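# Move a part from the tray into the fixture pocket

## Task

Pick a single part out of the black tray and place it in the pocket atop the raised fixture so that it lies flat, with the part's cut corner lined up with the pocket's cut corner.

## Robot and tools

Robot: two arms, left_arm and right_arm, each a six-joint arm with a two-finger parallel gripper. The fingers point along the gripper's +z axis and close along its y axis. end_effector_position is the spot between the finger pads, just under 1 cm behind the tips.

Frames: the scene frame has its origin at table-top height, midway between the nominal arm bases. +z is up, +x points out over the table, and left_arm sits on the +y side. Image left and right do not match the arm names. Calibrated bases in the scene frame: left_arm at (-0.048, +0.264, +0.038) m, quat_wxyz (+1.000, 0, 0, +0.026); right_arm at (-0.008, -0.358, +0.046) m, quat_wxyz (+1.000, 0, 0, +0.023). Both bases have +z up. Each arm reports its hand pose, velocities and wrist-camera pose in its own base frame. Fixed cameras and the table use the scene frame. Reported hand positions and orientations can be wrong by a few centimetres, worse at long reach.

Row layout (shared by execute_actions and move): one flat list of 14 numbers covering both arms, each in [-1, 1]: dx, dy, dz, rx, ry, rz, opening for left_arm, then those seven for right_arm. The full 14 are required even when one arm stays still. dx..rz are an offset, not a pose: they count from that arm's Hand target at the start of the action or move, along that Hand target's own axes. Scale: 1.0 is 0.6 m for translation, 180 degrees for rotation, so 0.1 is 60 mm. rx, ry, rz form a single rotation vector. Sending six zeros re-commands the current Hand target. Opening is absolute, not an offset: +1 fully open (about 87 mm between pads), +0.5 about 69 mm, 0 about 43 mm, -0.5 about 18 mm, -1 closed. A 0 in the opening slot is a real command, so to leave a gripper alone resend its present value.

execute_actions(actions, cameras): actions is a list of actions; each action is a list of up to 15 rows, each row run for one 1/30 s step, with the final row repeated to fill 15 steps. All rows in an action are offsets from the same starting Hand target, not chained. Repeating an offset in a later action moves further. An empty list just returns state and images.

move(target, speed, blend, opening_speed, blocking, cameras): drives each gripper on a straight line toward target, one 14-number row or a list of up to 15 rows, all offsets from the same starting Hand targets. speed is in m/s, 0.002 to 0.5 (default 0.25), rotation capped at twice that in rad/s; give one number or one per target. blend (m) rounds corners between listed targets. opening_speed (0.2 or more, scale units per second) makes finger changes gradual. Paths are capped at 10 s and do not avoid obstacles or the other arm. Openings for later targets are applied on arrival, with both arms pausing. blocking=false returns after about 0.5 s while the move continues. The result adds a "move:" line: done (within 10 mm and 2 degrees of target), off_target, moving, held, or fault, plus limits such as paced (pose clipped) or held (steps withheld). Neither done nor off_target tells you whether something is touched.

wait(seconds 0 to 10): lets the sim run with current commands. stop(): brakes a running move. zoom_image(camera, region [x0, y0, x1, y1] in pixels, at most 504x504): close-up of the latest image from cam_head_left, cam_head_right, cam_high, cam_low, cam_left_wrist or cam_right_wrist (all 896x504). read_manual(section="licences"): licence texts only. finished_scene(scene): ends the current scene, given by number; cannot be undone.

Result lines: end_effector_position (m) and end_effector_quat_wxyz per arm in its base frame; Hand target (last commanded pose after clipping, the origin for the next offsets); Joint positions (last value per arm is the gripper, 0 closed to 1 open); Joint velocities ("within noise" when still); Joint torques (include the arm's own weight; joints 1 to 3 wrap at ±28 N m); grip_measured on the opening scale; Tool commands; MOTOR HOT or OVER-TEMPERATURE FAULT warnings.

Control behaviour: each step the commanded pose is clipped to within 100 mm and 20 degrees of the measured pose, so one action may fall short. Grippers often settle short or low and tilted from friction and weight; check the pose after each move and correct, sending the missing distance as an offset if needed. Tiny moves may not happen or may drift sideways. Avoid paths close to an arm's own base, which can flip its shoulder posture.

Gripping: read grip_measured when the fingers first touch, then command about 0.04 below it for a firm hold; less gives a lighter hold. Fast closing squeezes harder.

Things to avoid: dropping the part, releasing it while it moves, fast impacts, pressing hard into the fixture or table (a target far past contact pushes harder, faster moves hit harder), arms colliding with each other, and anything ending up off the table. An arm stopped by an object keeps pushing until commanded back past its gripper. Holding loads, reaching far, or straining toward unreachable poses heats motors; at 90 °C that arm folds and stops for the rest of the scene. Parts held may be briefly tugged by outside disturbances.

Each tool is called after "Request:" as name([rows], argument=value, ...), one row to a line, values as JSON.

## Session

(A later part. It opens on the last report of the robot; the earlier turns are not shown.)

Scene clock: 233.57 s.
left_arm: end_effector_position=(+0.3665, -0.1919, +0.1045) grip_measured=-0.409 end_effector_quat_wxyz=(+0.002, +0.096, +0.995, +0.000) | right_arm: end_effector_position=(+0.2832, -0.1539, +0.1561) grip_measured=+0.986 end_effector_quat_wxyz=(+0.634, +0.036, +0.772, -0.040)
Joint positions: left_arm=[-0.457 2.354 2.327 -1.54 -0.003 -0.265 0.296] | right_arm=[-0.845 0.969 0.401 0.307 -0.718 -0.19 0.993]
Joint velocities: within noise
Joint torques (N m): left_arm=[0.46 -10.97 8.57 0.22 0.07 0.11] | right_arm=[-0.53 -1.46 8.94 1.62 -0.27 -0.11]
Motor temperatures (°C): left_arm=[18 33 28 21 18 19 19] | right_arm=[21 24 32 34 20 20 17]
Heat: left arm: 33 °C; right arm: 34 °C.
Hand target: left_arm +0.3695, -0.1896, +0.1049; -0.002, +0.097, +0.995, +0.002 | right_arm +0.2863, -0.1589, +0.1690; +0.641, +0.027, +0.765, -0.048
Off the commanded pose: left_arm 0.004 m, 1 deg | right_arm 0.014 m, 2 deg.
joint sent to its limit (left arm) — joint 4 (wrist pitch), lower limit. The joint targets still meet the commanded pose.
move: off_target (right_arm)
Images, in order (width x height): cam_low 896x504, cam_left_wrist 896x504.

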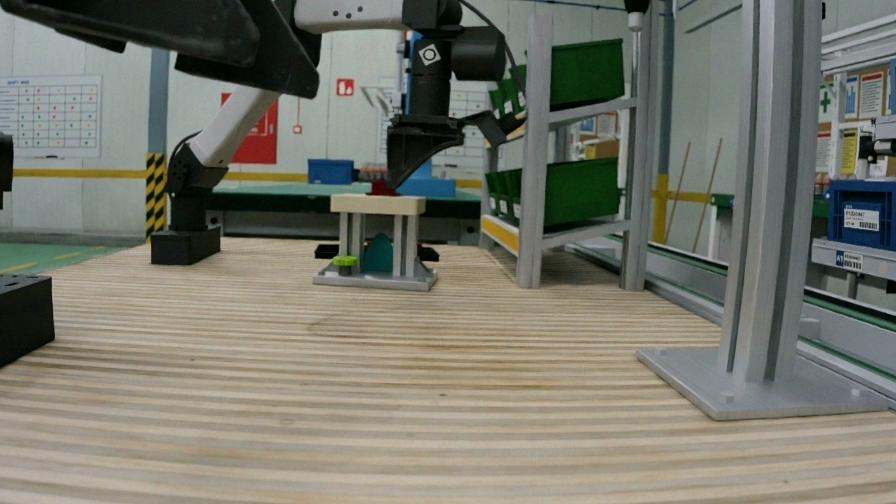

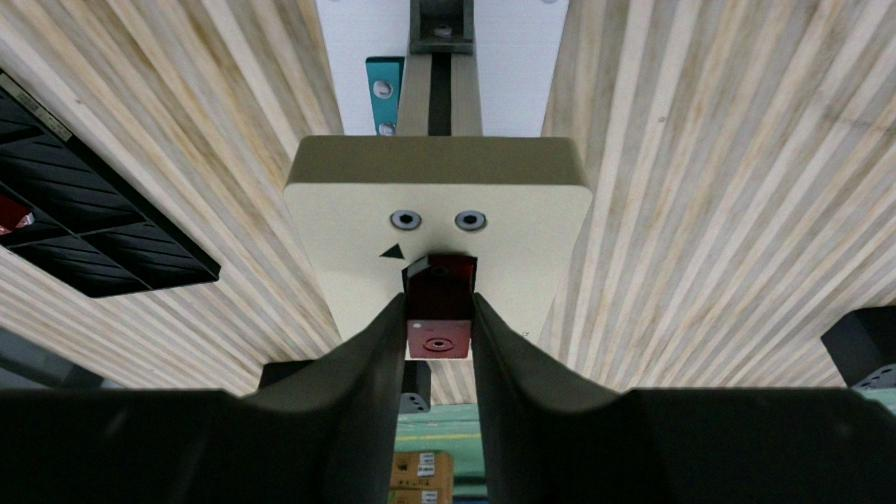

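Request:
move(target=[0.002,0,0.006,0,0,0,-0.65,0,0,0,0,0,0,1], cameras=["cam_left_wrist","cam_low"], speed=0.05)

Request:
zoom_image(camera="cam_low", region=[320, 130, 460, 230])

Request:
zoom_image(camera="cam_left_wrist", region=[380, 210, 500, 330])

Scene clock: 240.27 s.
left_arm: end_effector_position=(+0.3665, -0.1919, +0.1045) grip_measured=-0.409 end_effector_quat_wxyz=(+0.002, +0.096, +0.995, +0.000) | right_arm: end_effector_position=(+0.2832, -0.1539, +0.1561) grip_measured=+0.986 end_effector_quat_wxyz=(+0.634, +0.036, +0.772, -0.040)
Joint positions: left_arm=[-0.457 2.354 2.327 -1.54 -0.003 -0.265 0.296] | right_arm=[-0.845 0.969 0.401 0.307 -0.718 -0.19 0.993]
Joint velocities: within noise
Joint torques (N m): left_arm=[0.39 -11.23 6.61 0.33 0.07 0.1] | right_arm=[-0.53 -1.47 8.94 1.62 -0.27 -0.11]
Motor temperatures (°C): left_arm=[18 34 29 21 18 19 20] | right_arm=[21 24 32 34 20 20 17]
Heat: left arm: 34 °C; right arm: 34 °C.
Hand target: left_arm +0.3683, -0.1894, +0.1013; -0.002, +0.097, +0.995, +0.002 | right_arm +0.2863, -0.1589, +0.1690; +0.641, +0.027, +0.765, -0.048
Off the commanded pose: left_arm 0.004 m, 1 deg | right_arm 0.014 m, 2 deg.
move: off_target (right_arm)
Images, in order (width x height): cam_low 896x504, cam_left_wrist 896x504.

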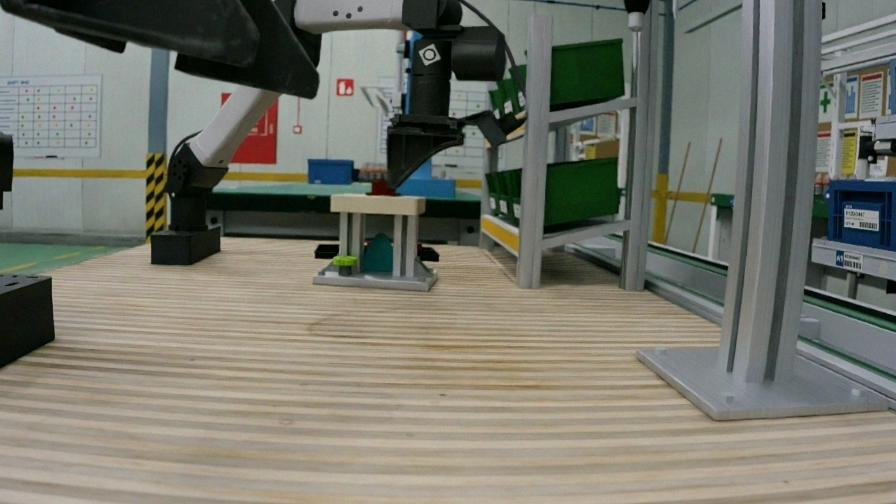

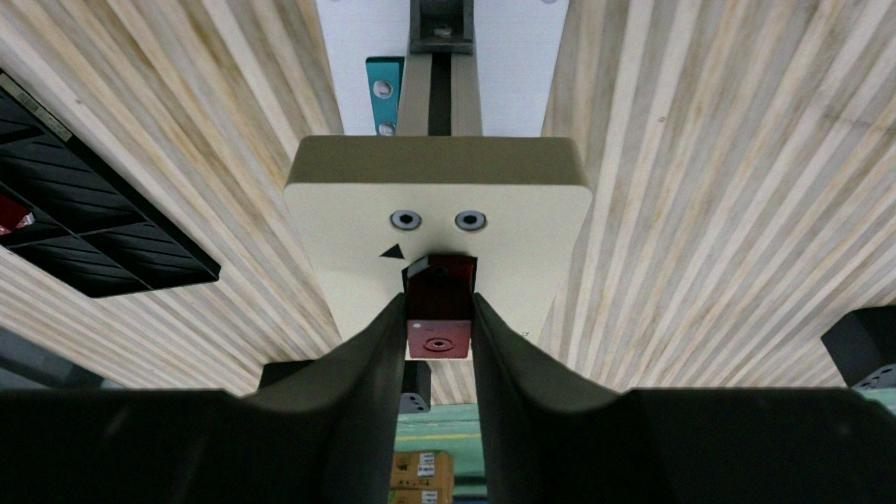

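Scaled by 3.600 from the camera's 896x504 image, which has a finer 1280x720 frame.

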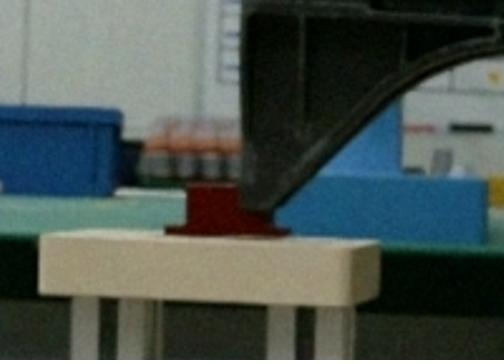

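Scaled by 4.200 from the camera's 896x504 image, which has a finer 1280x720 frame.

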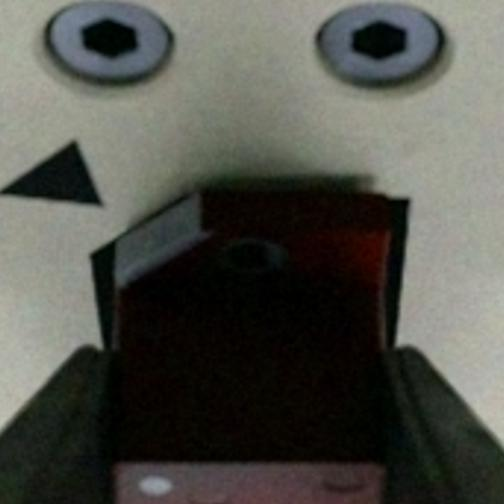

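Request:
move(target=[0.004,0,0,0,0,0,-0.65,0,0,0,0,0,0,1], cameras=["cam_left_wrist"], speed=0.02)

Request:
zoom_image(camera="cam_left_wrist", region=[380, 210, 500, 330])

Scene clock: 243.57 s.
left_arm: end_effector_position=(+0.3647, -0.1910, +0.1024) grip_measured=-0.409 end_effector_quat_wxyz=(-0.002, +0.096, +0.995, +0.002) | right_arm: end_effector_position=(+0.2832, -0.1539, +0.1561) grip_measured=+0.986 end_effector_quat_wxyz=(+0.634, +0.036, +0.772, -0.040)
Joint positions: left_arm=[-0.457 2.354 2.317 -1.54 -0.003 -0.265 0.296] | right_arm=[-0.845 0.969 0.401 0.307 -0.718 -0.19 0.993]
Joint velocities: within noise
Joint torques (N m): left_arm=[0.24 -12.7 5.05 0.42 0.07 0.09] | right_arm=[-0.53 -1.46 8.94 1.62 -0.28 -0.11]
Motor temperatures (°C): left_arm=[18 34 28 21 18 19 20] | right_arm=[21 24 32 34 20 20 17]
Heat: left arm: 34 °C; right arm: 34 °C.
Hand target: left_arm +0.3659, -0.1889, +0.1013; -0.002, +0.097, +0.995, +0.002 | right_arm +0.2863, -0.1589, +0.1690; +0.641, +0.027, +0.765, -0.048
Off the commanded pose: left_arm 0.003 m, 0 deg | right_arm 0.014 m, 2 deg.
move: off_target (right_arm)
Images, in order (width x height): cam_left_wrist 896x504.

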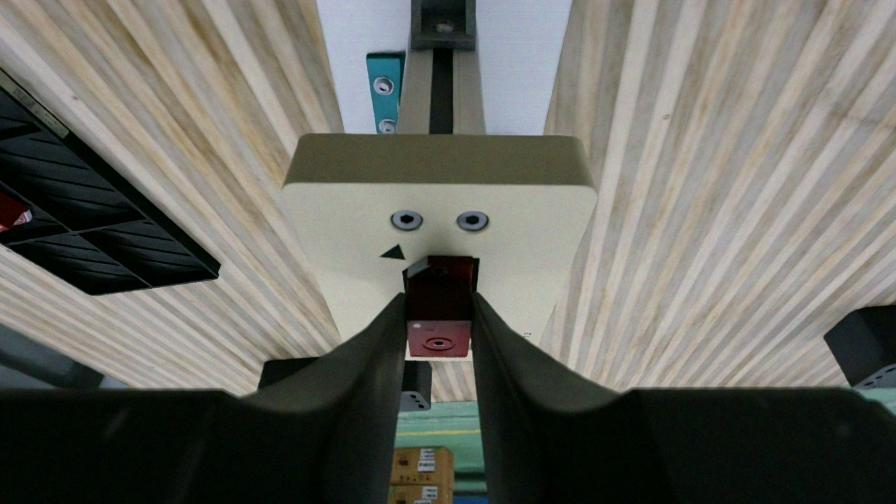

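Scaled by 4.200 from the camera's 896x504 image, which has a finer 1280x720 frame.

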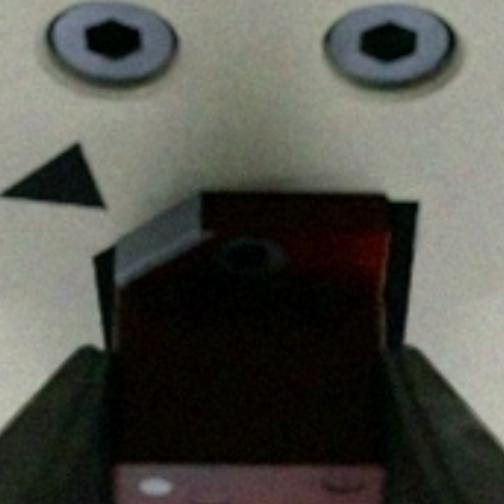

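Request:
move(target=[0.003,-0.0005,0.001,0,0,0,-0.65,0,0,0,0,0,0,1], cameras=["cam_left_wrist","cam_low"], speed=0.02)

Request:
zoom_image(camera="cam_left_wrist", region=[380, 210, 500, 330])

Request:
zoom_image(camera="cam_low", region=[320, 130, 460, 230])

Scene clock: 250.30 s.
left_arm: end_effector_position=(+0.3619, -0.1901, +0.0993) grip_measured=-0.409 end_effector_quat_wxyz=(-0.010, +0.096, +0.995, +0.004) | right_arm: end_effector_position=(+0.2832, -0.1539, +0.1561) grip_measured=+0.986 end_effector_quat_wxyz=(+0.634, +0.036, +0.772, -0.040)
Joint positions: left_arm=[-0.457 2.354 2.302 -1.54 0 -0.265 0.296] | right_arm=[-0.845 0.969 0.401 0.307 -0.718 -0.19 0.993]
Joint velocities: within noise
Joint torques (N m): left_arm=[0.1 -13.79 4.4 0.49 0.04 0.07] | right_arm=[-0.53 -1.47 8.94 1.62 -0.27 -0.11]
Motor temperatures (°C): left_arm=[18 36 28 21 18 19 20] | right_arm=[21 24 32 34 20 20 17]
Heat: left arm: 36 °C; right arm: 34 °C.
Hand target: left_arm +0.3641, -0.1888, +0.1007; -0.002, +0.097, +0.995, +0.002 | right_arm +0.2863, -0.1589, +0.1691; +0.641, +0.027, +0.765, -0.048
Off the commanded pose: left_arm 0.003 m, 1 deg | right_arm 0.014 m, 2 deg.
move: off_target (right_arm)
Images, in order (width x height): cam_low 896x504, cam_left_wrist 896x504.

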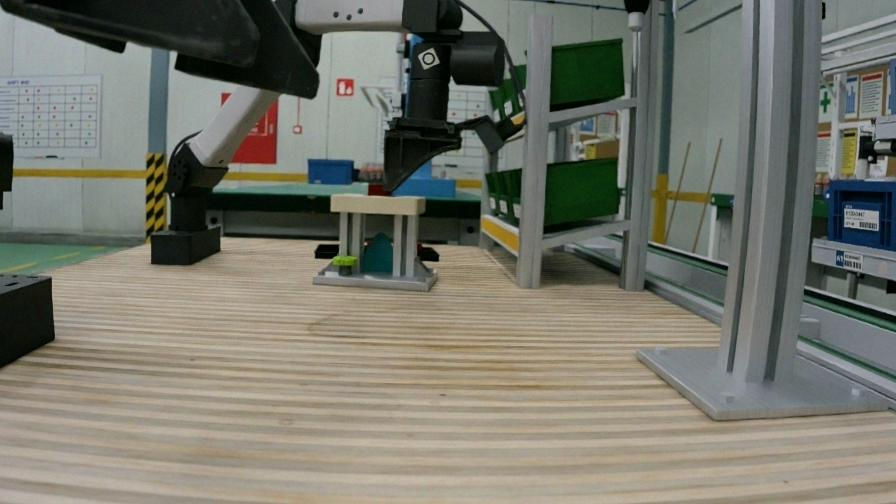

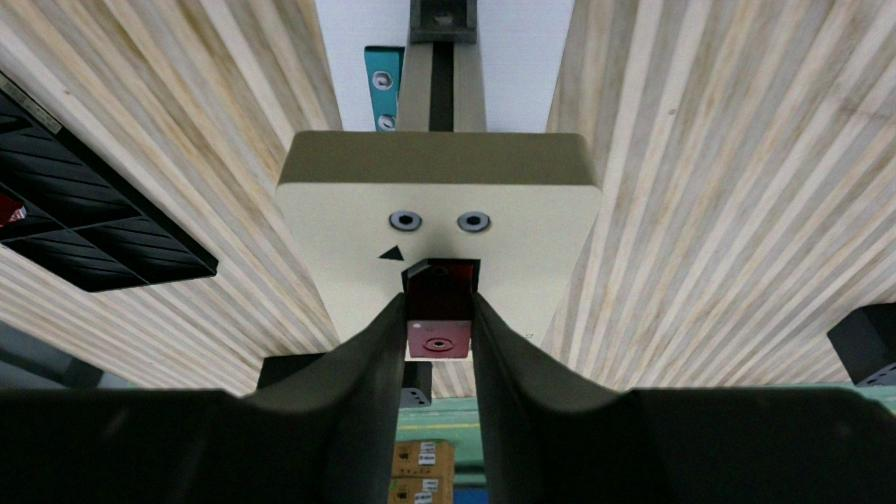

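Scaled by 4.200 from the camera's 896x504 image, which has a finer 1280x720 frame.

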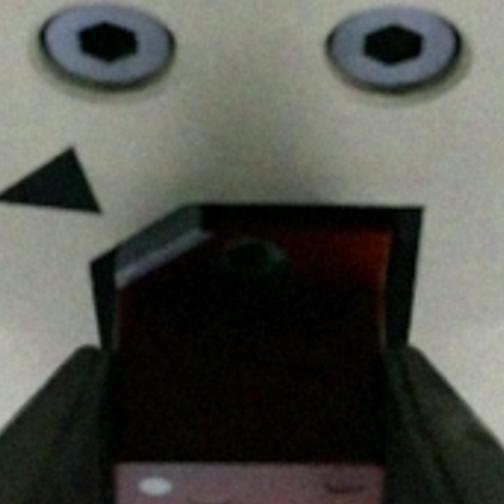

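Scaled by 3.600 from the camera's 896x504 image, which has a finer 1280x720 frame.

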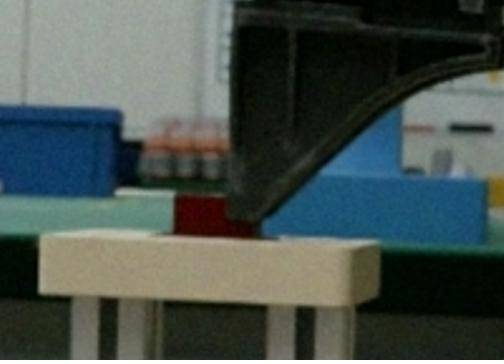

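Request:
move(target=[0.001,0,0.009,0,0,0,-0.65,0,0,0,0,0,0,1], cameras=["cam_left_wrist","cam_low"], speed=0.03)

Request:
zoom_image(camera="cam_left_wrist", region=[380, 210, 500, 330])

Request:
zoom_image(camera="cam_low", region=[320, 130, 460, 230])

Scene clock: 255.37 s.
left_arm: end_effector_position=(+0.3615, -0.1904, +0.0988) grip_measured=-0.409 end_effector_quat_wxyz=(-0.006, +0.096, +0.995, +0.001) | right_arm: end_effector_position=(+0.2831, -0.1538, +0.1560) grip_measured=+0.986 end_effector_quat_wxyz=(+0.634, +0.036, +0.772, -0.040)
Joint positions: left_arm=[-0.457 2.339 2.276 -1.52 0.002 -0.265 0.296] | right_arm=[-0.845 0.969 0.401 0.307 -0.718 -0.19 0.993]
Joint velocities: within noise
Joint torques (N m): left_arm=[0.08 -13.2 3.26 0.59 0.02 0.07] | right_arm=[-0.53 -1.46 8.94 1.62 -0.27 -0.11]
Motor temperatures (°C): left_arm=[18 37 27 21 18 19 20] | right_arm=[21 24 33 34 20 20 17]
Heat: left arm: 37 °C; right arm: 34 °C.
Hand target: left_arm +0.3635, -0.1887, +0.0953; -0.002, +0.097, +0.995, +0.002 | right_arm +0.2863, -0.1589, +0.1690; +0.641, +0.027, +0.766, -0.048
Off the commanded pose: left_arm 0.004 m, 1 deg | right_arm 0.014 m, 2 deg.
move: off_target (right_arm)
Images, in order (width x height): cam_low 896x504, cam_left_wrist 896x504.

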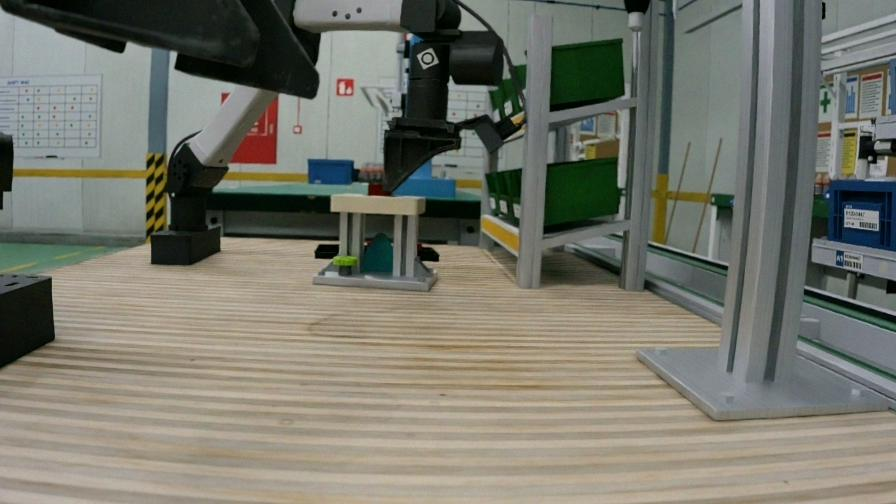

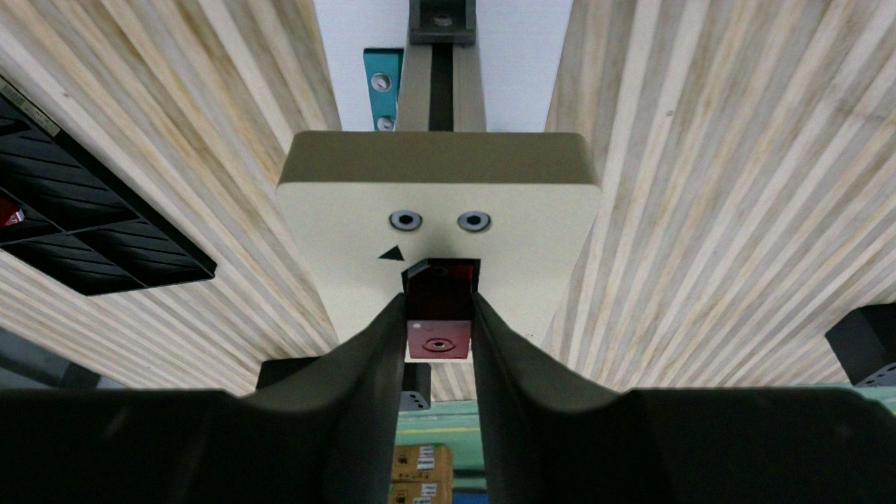

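Scaled by 4.200 from the camera's 896x504 image, which has a finer 1280x720 frame.

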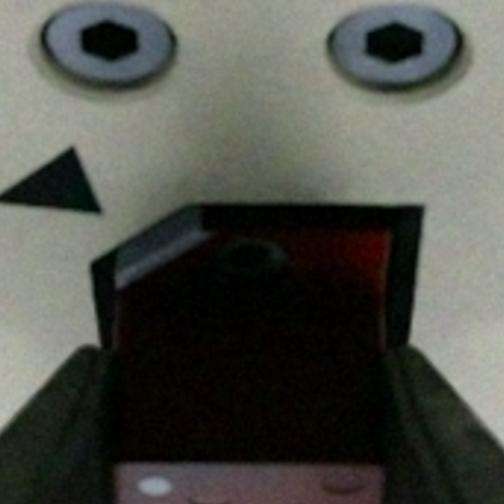

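Scaled by 3.600 from the camera's 896x504 image, which has a finer 1280x720 frame.

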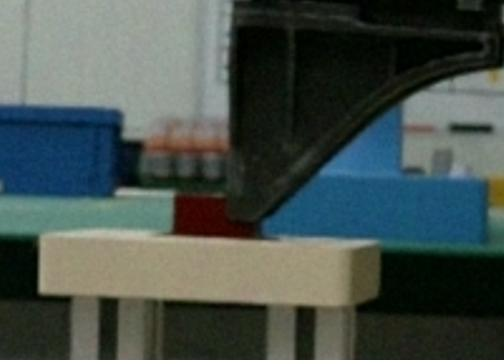

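Request:
move(target=[0,0,-0.003,0,0,0,-0.15,0,0,0,0,0,0,1], cameras=[], opening_speed=0.4)

Request:
move(target=[-0.02,0,-0.12,0,0,0,-0.15,0,0,0,0,0,0,1], speed=0.12)

Request:
zoom_image(camera="cam_low", region=[320, 130, 460, 230])

Request:
zoom_image(camera="cam_left_wrist", region=[350, 80, 550, 280])

Scene clock: 262.33 s.
left_arm: end_effector_position=(+0.3595, -0.1894, +0.0960) grip_measured=-0.150 end_effector_quat_wxyz=(-0.012, +0.096, +0.995, +0.003) | right_arm: end_effector_position=(+0.2831, -0.1538, +0.1560) grip_measured=+0.986 end_effector_quat_wxyz=(+0.634, +0.036, +0.772, -0.040)
Joint positions: left_arm=[-0.457 2.339 2.262 -1.518 0.002 -0.265 0.425] | right_arm=[-0.845 0.969 0.401 0.307 -0.718 -0.19 0.993]
Joint velocities: within noise
Joint torques (N m): left_arm=[0.06 -13.12 5.48 0.47 0.01 0.07] | right_arm=[-0.53 -1.46 8.95 1.62 -0.27 -0.11]
Motor temperatures (°C): left_arm=[18 36 27 21 18 19 20] | right_arm=[21 24 33 34 20 19 17]
Heat: left arm: 36 °C; right arm: 34 °C.
Hand target: left_arm +0.3635, -0.1887, +0.0971; -0.002, +0.097, +0.995, +0.002 | right_arm +0.2863, -0.1589, +0.1690; +0.641, +0.027, +0.766, -0.048
Off the commanded pose: left_arm 0.004 m, 1 deg | right_arm 0.014 m, 2 deg.
move: off_target (right_arm)
No camera images: "cameras" was empty.

Scene clock: 263.40 s.
left_arm: end_effector_position=(+0.3764, -0.1947, +0.1462) grip_measured=-0.150 end_effector_quat_wxyz=(+0.064, +0.092, +0.993, -0.025) | right_arm: end_effector_position=(+0.2831, -0.1538, +0.1560) grip_measured=+0.986 end_effector_quat_wxyz=(+0.634, +0.036, +0.772, -0.040)
Joint positions: left_arm=[-0.451 2.28 2.383 -1.537 0.002 -0.265 0.425] | right_arm=[-0.845 0.969 0.401 0.307 -0.718 -0.19 0.993]
Joint velocities: within noise
Joint torques (N m): left_arm=[0.31 -16.32 7.83 0.43 0.08 0.1] | right_arm=[-0.53 -1.47 8.94 1.62 -0.27 -0.11]
Motor temperatures (°C): left_arm=[18 37 27 21 18 19 20] | right_arm=[21 24 33 34 20 19 17]
Heat: left arm: 37 °C; right arm: 34 °C.
Hand target: left_arm +0.3755, -0.1913, +0.1691; -0.002, +0.097, +0.995, +0.002 | right_arm +0.2863, -0.1589, +0.1690; +0.641, +0.027, +0.766, -0.048
Off the commanded pose: left_arm 0.023 m, 8 deg | right_arm 0.014 m, 2 deg.
joint sent to its limit (left arm) — joint 4 (wrist pitch), lower limit. The joint targets are off in orientation, not in position.
move: off_target (left_arm, right_arm)

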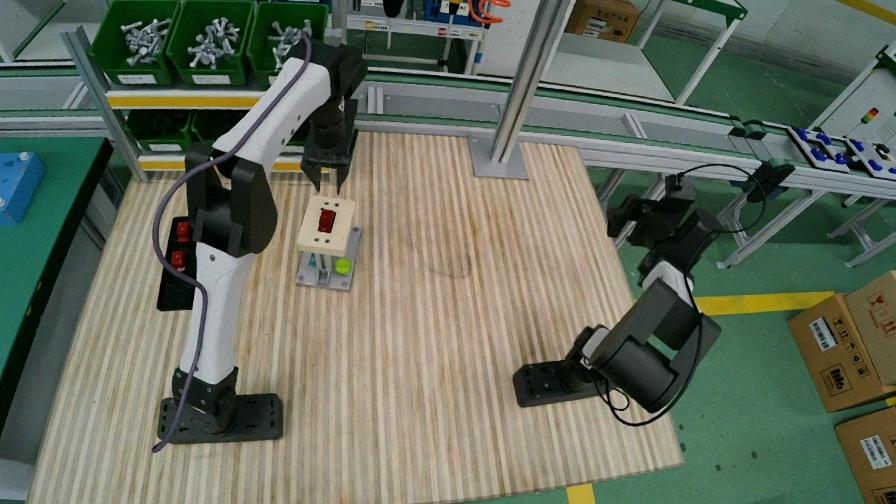

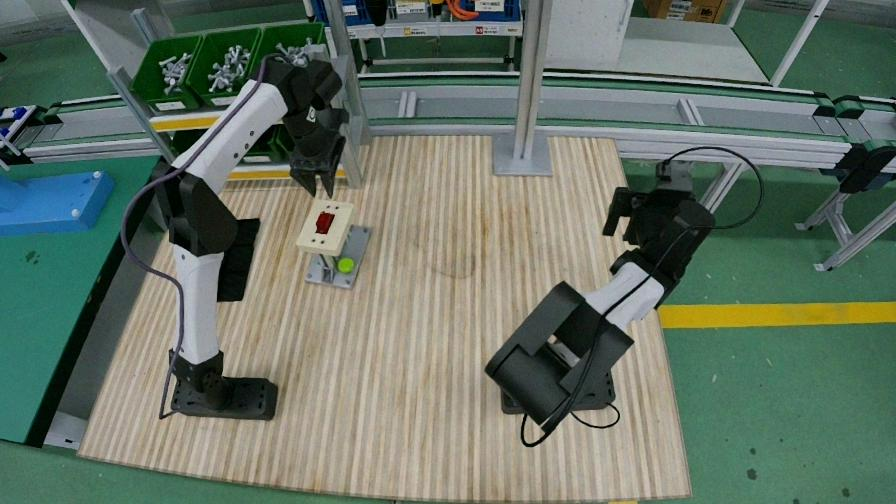

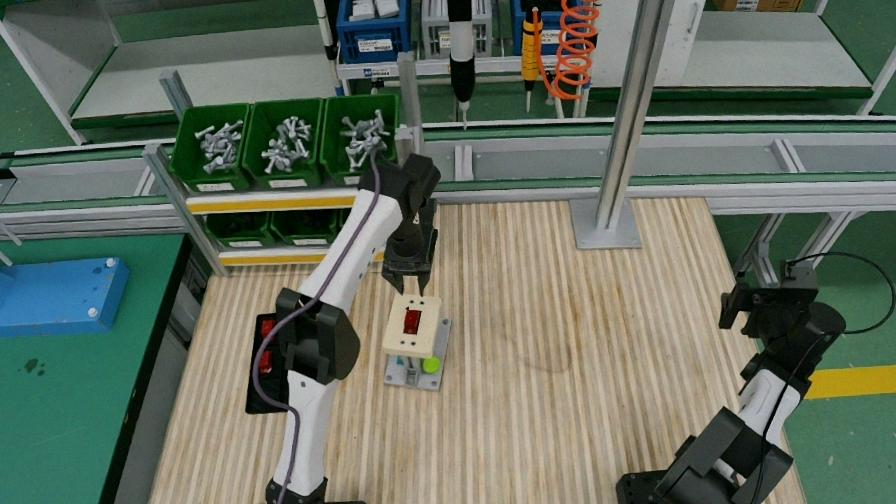

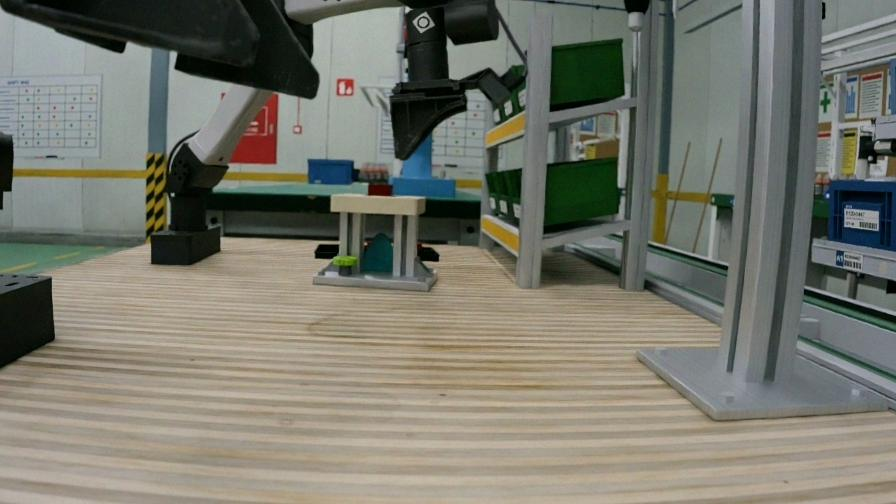

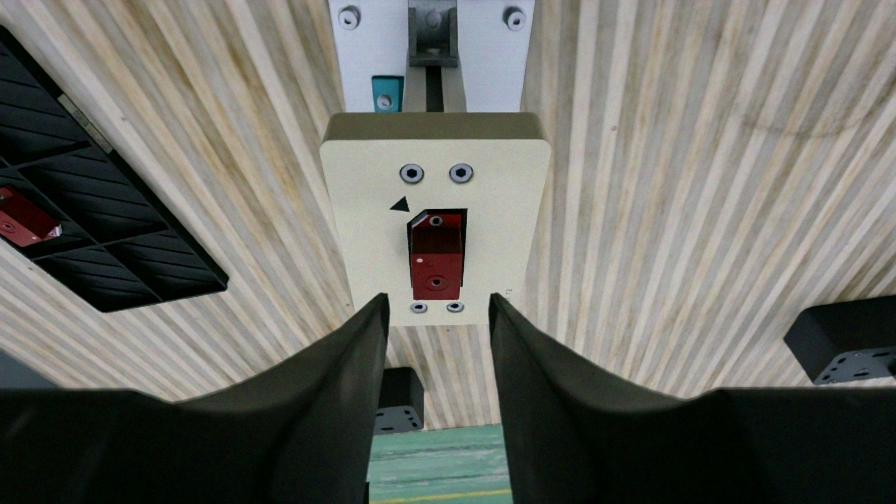

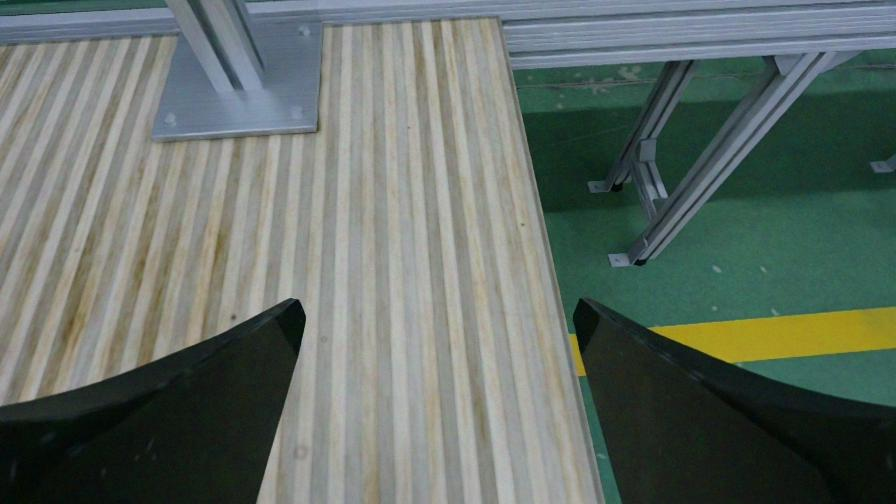

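Scaled by 3.600 from the camera's 896x504 image, which has a finer 1280x720 frame.

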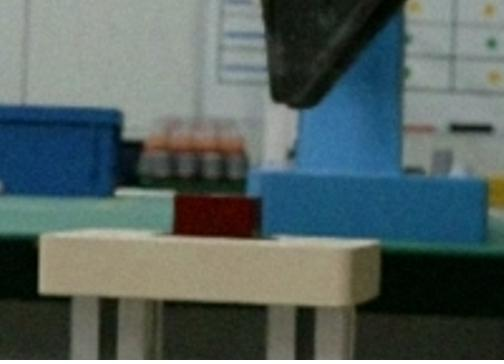

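Scaled by 2.520 from the camera's 896x504 image, which has a finer 1280x720 frame.

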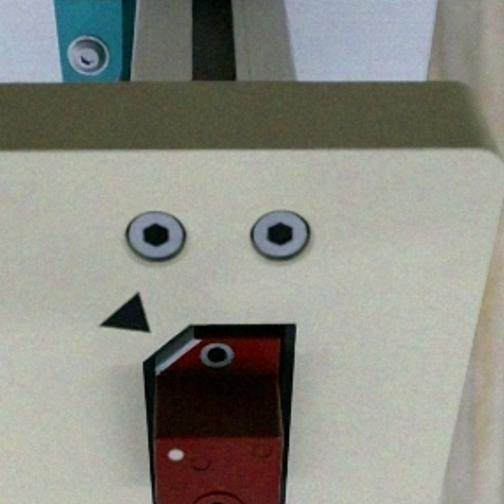

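Request:
finished_scene(scene=1)

The scene is finished: the task was done.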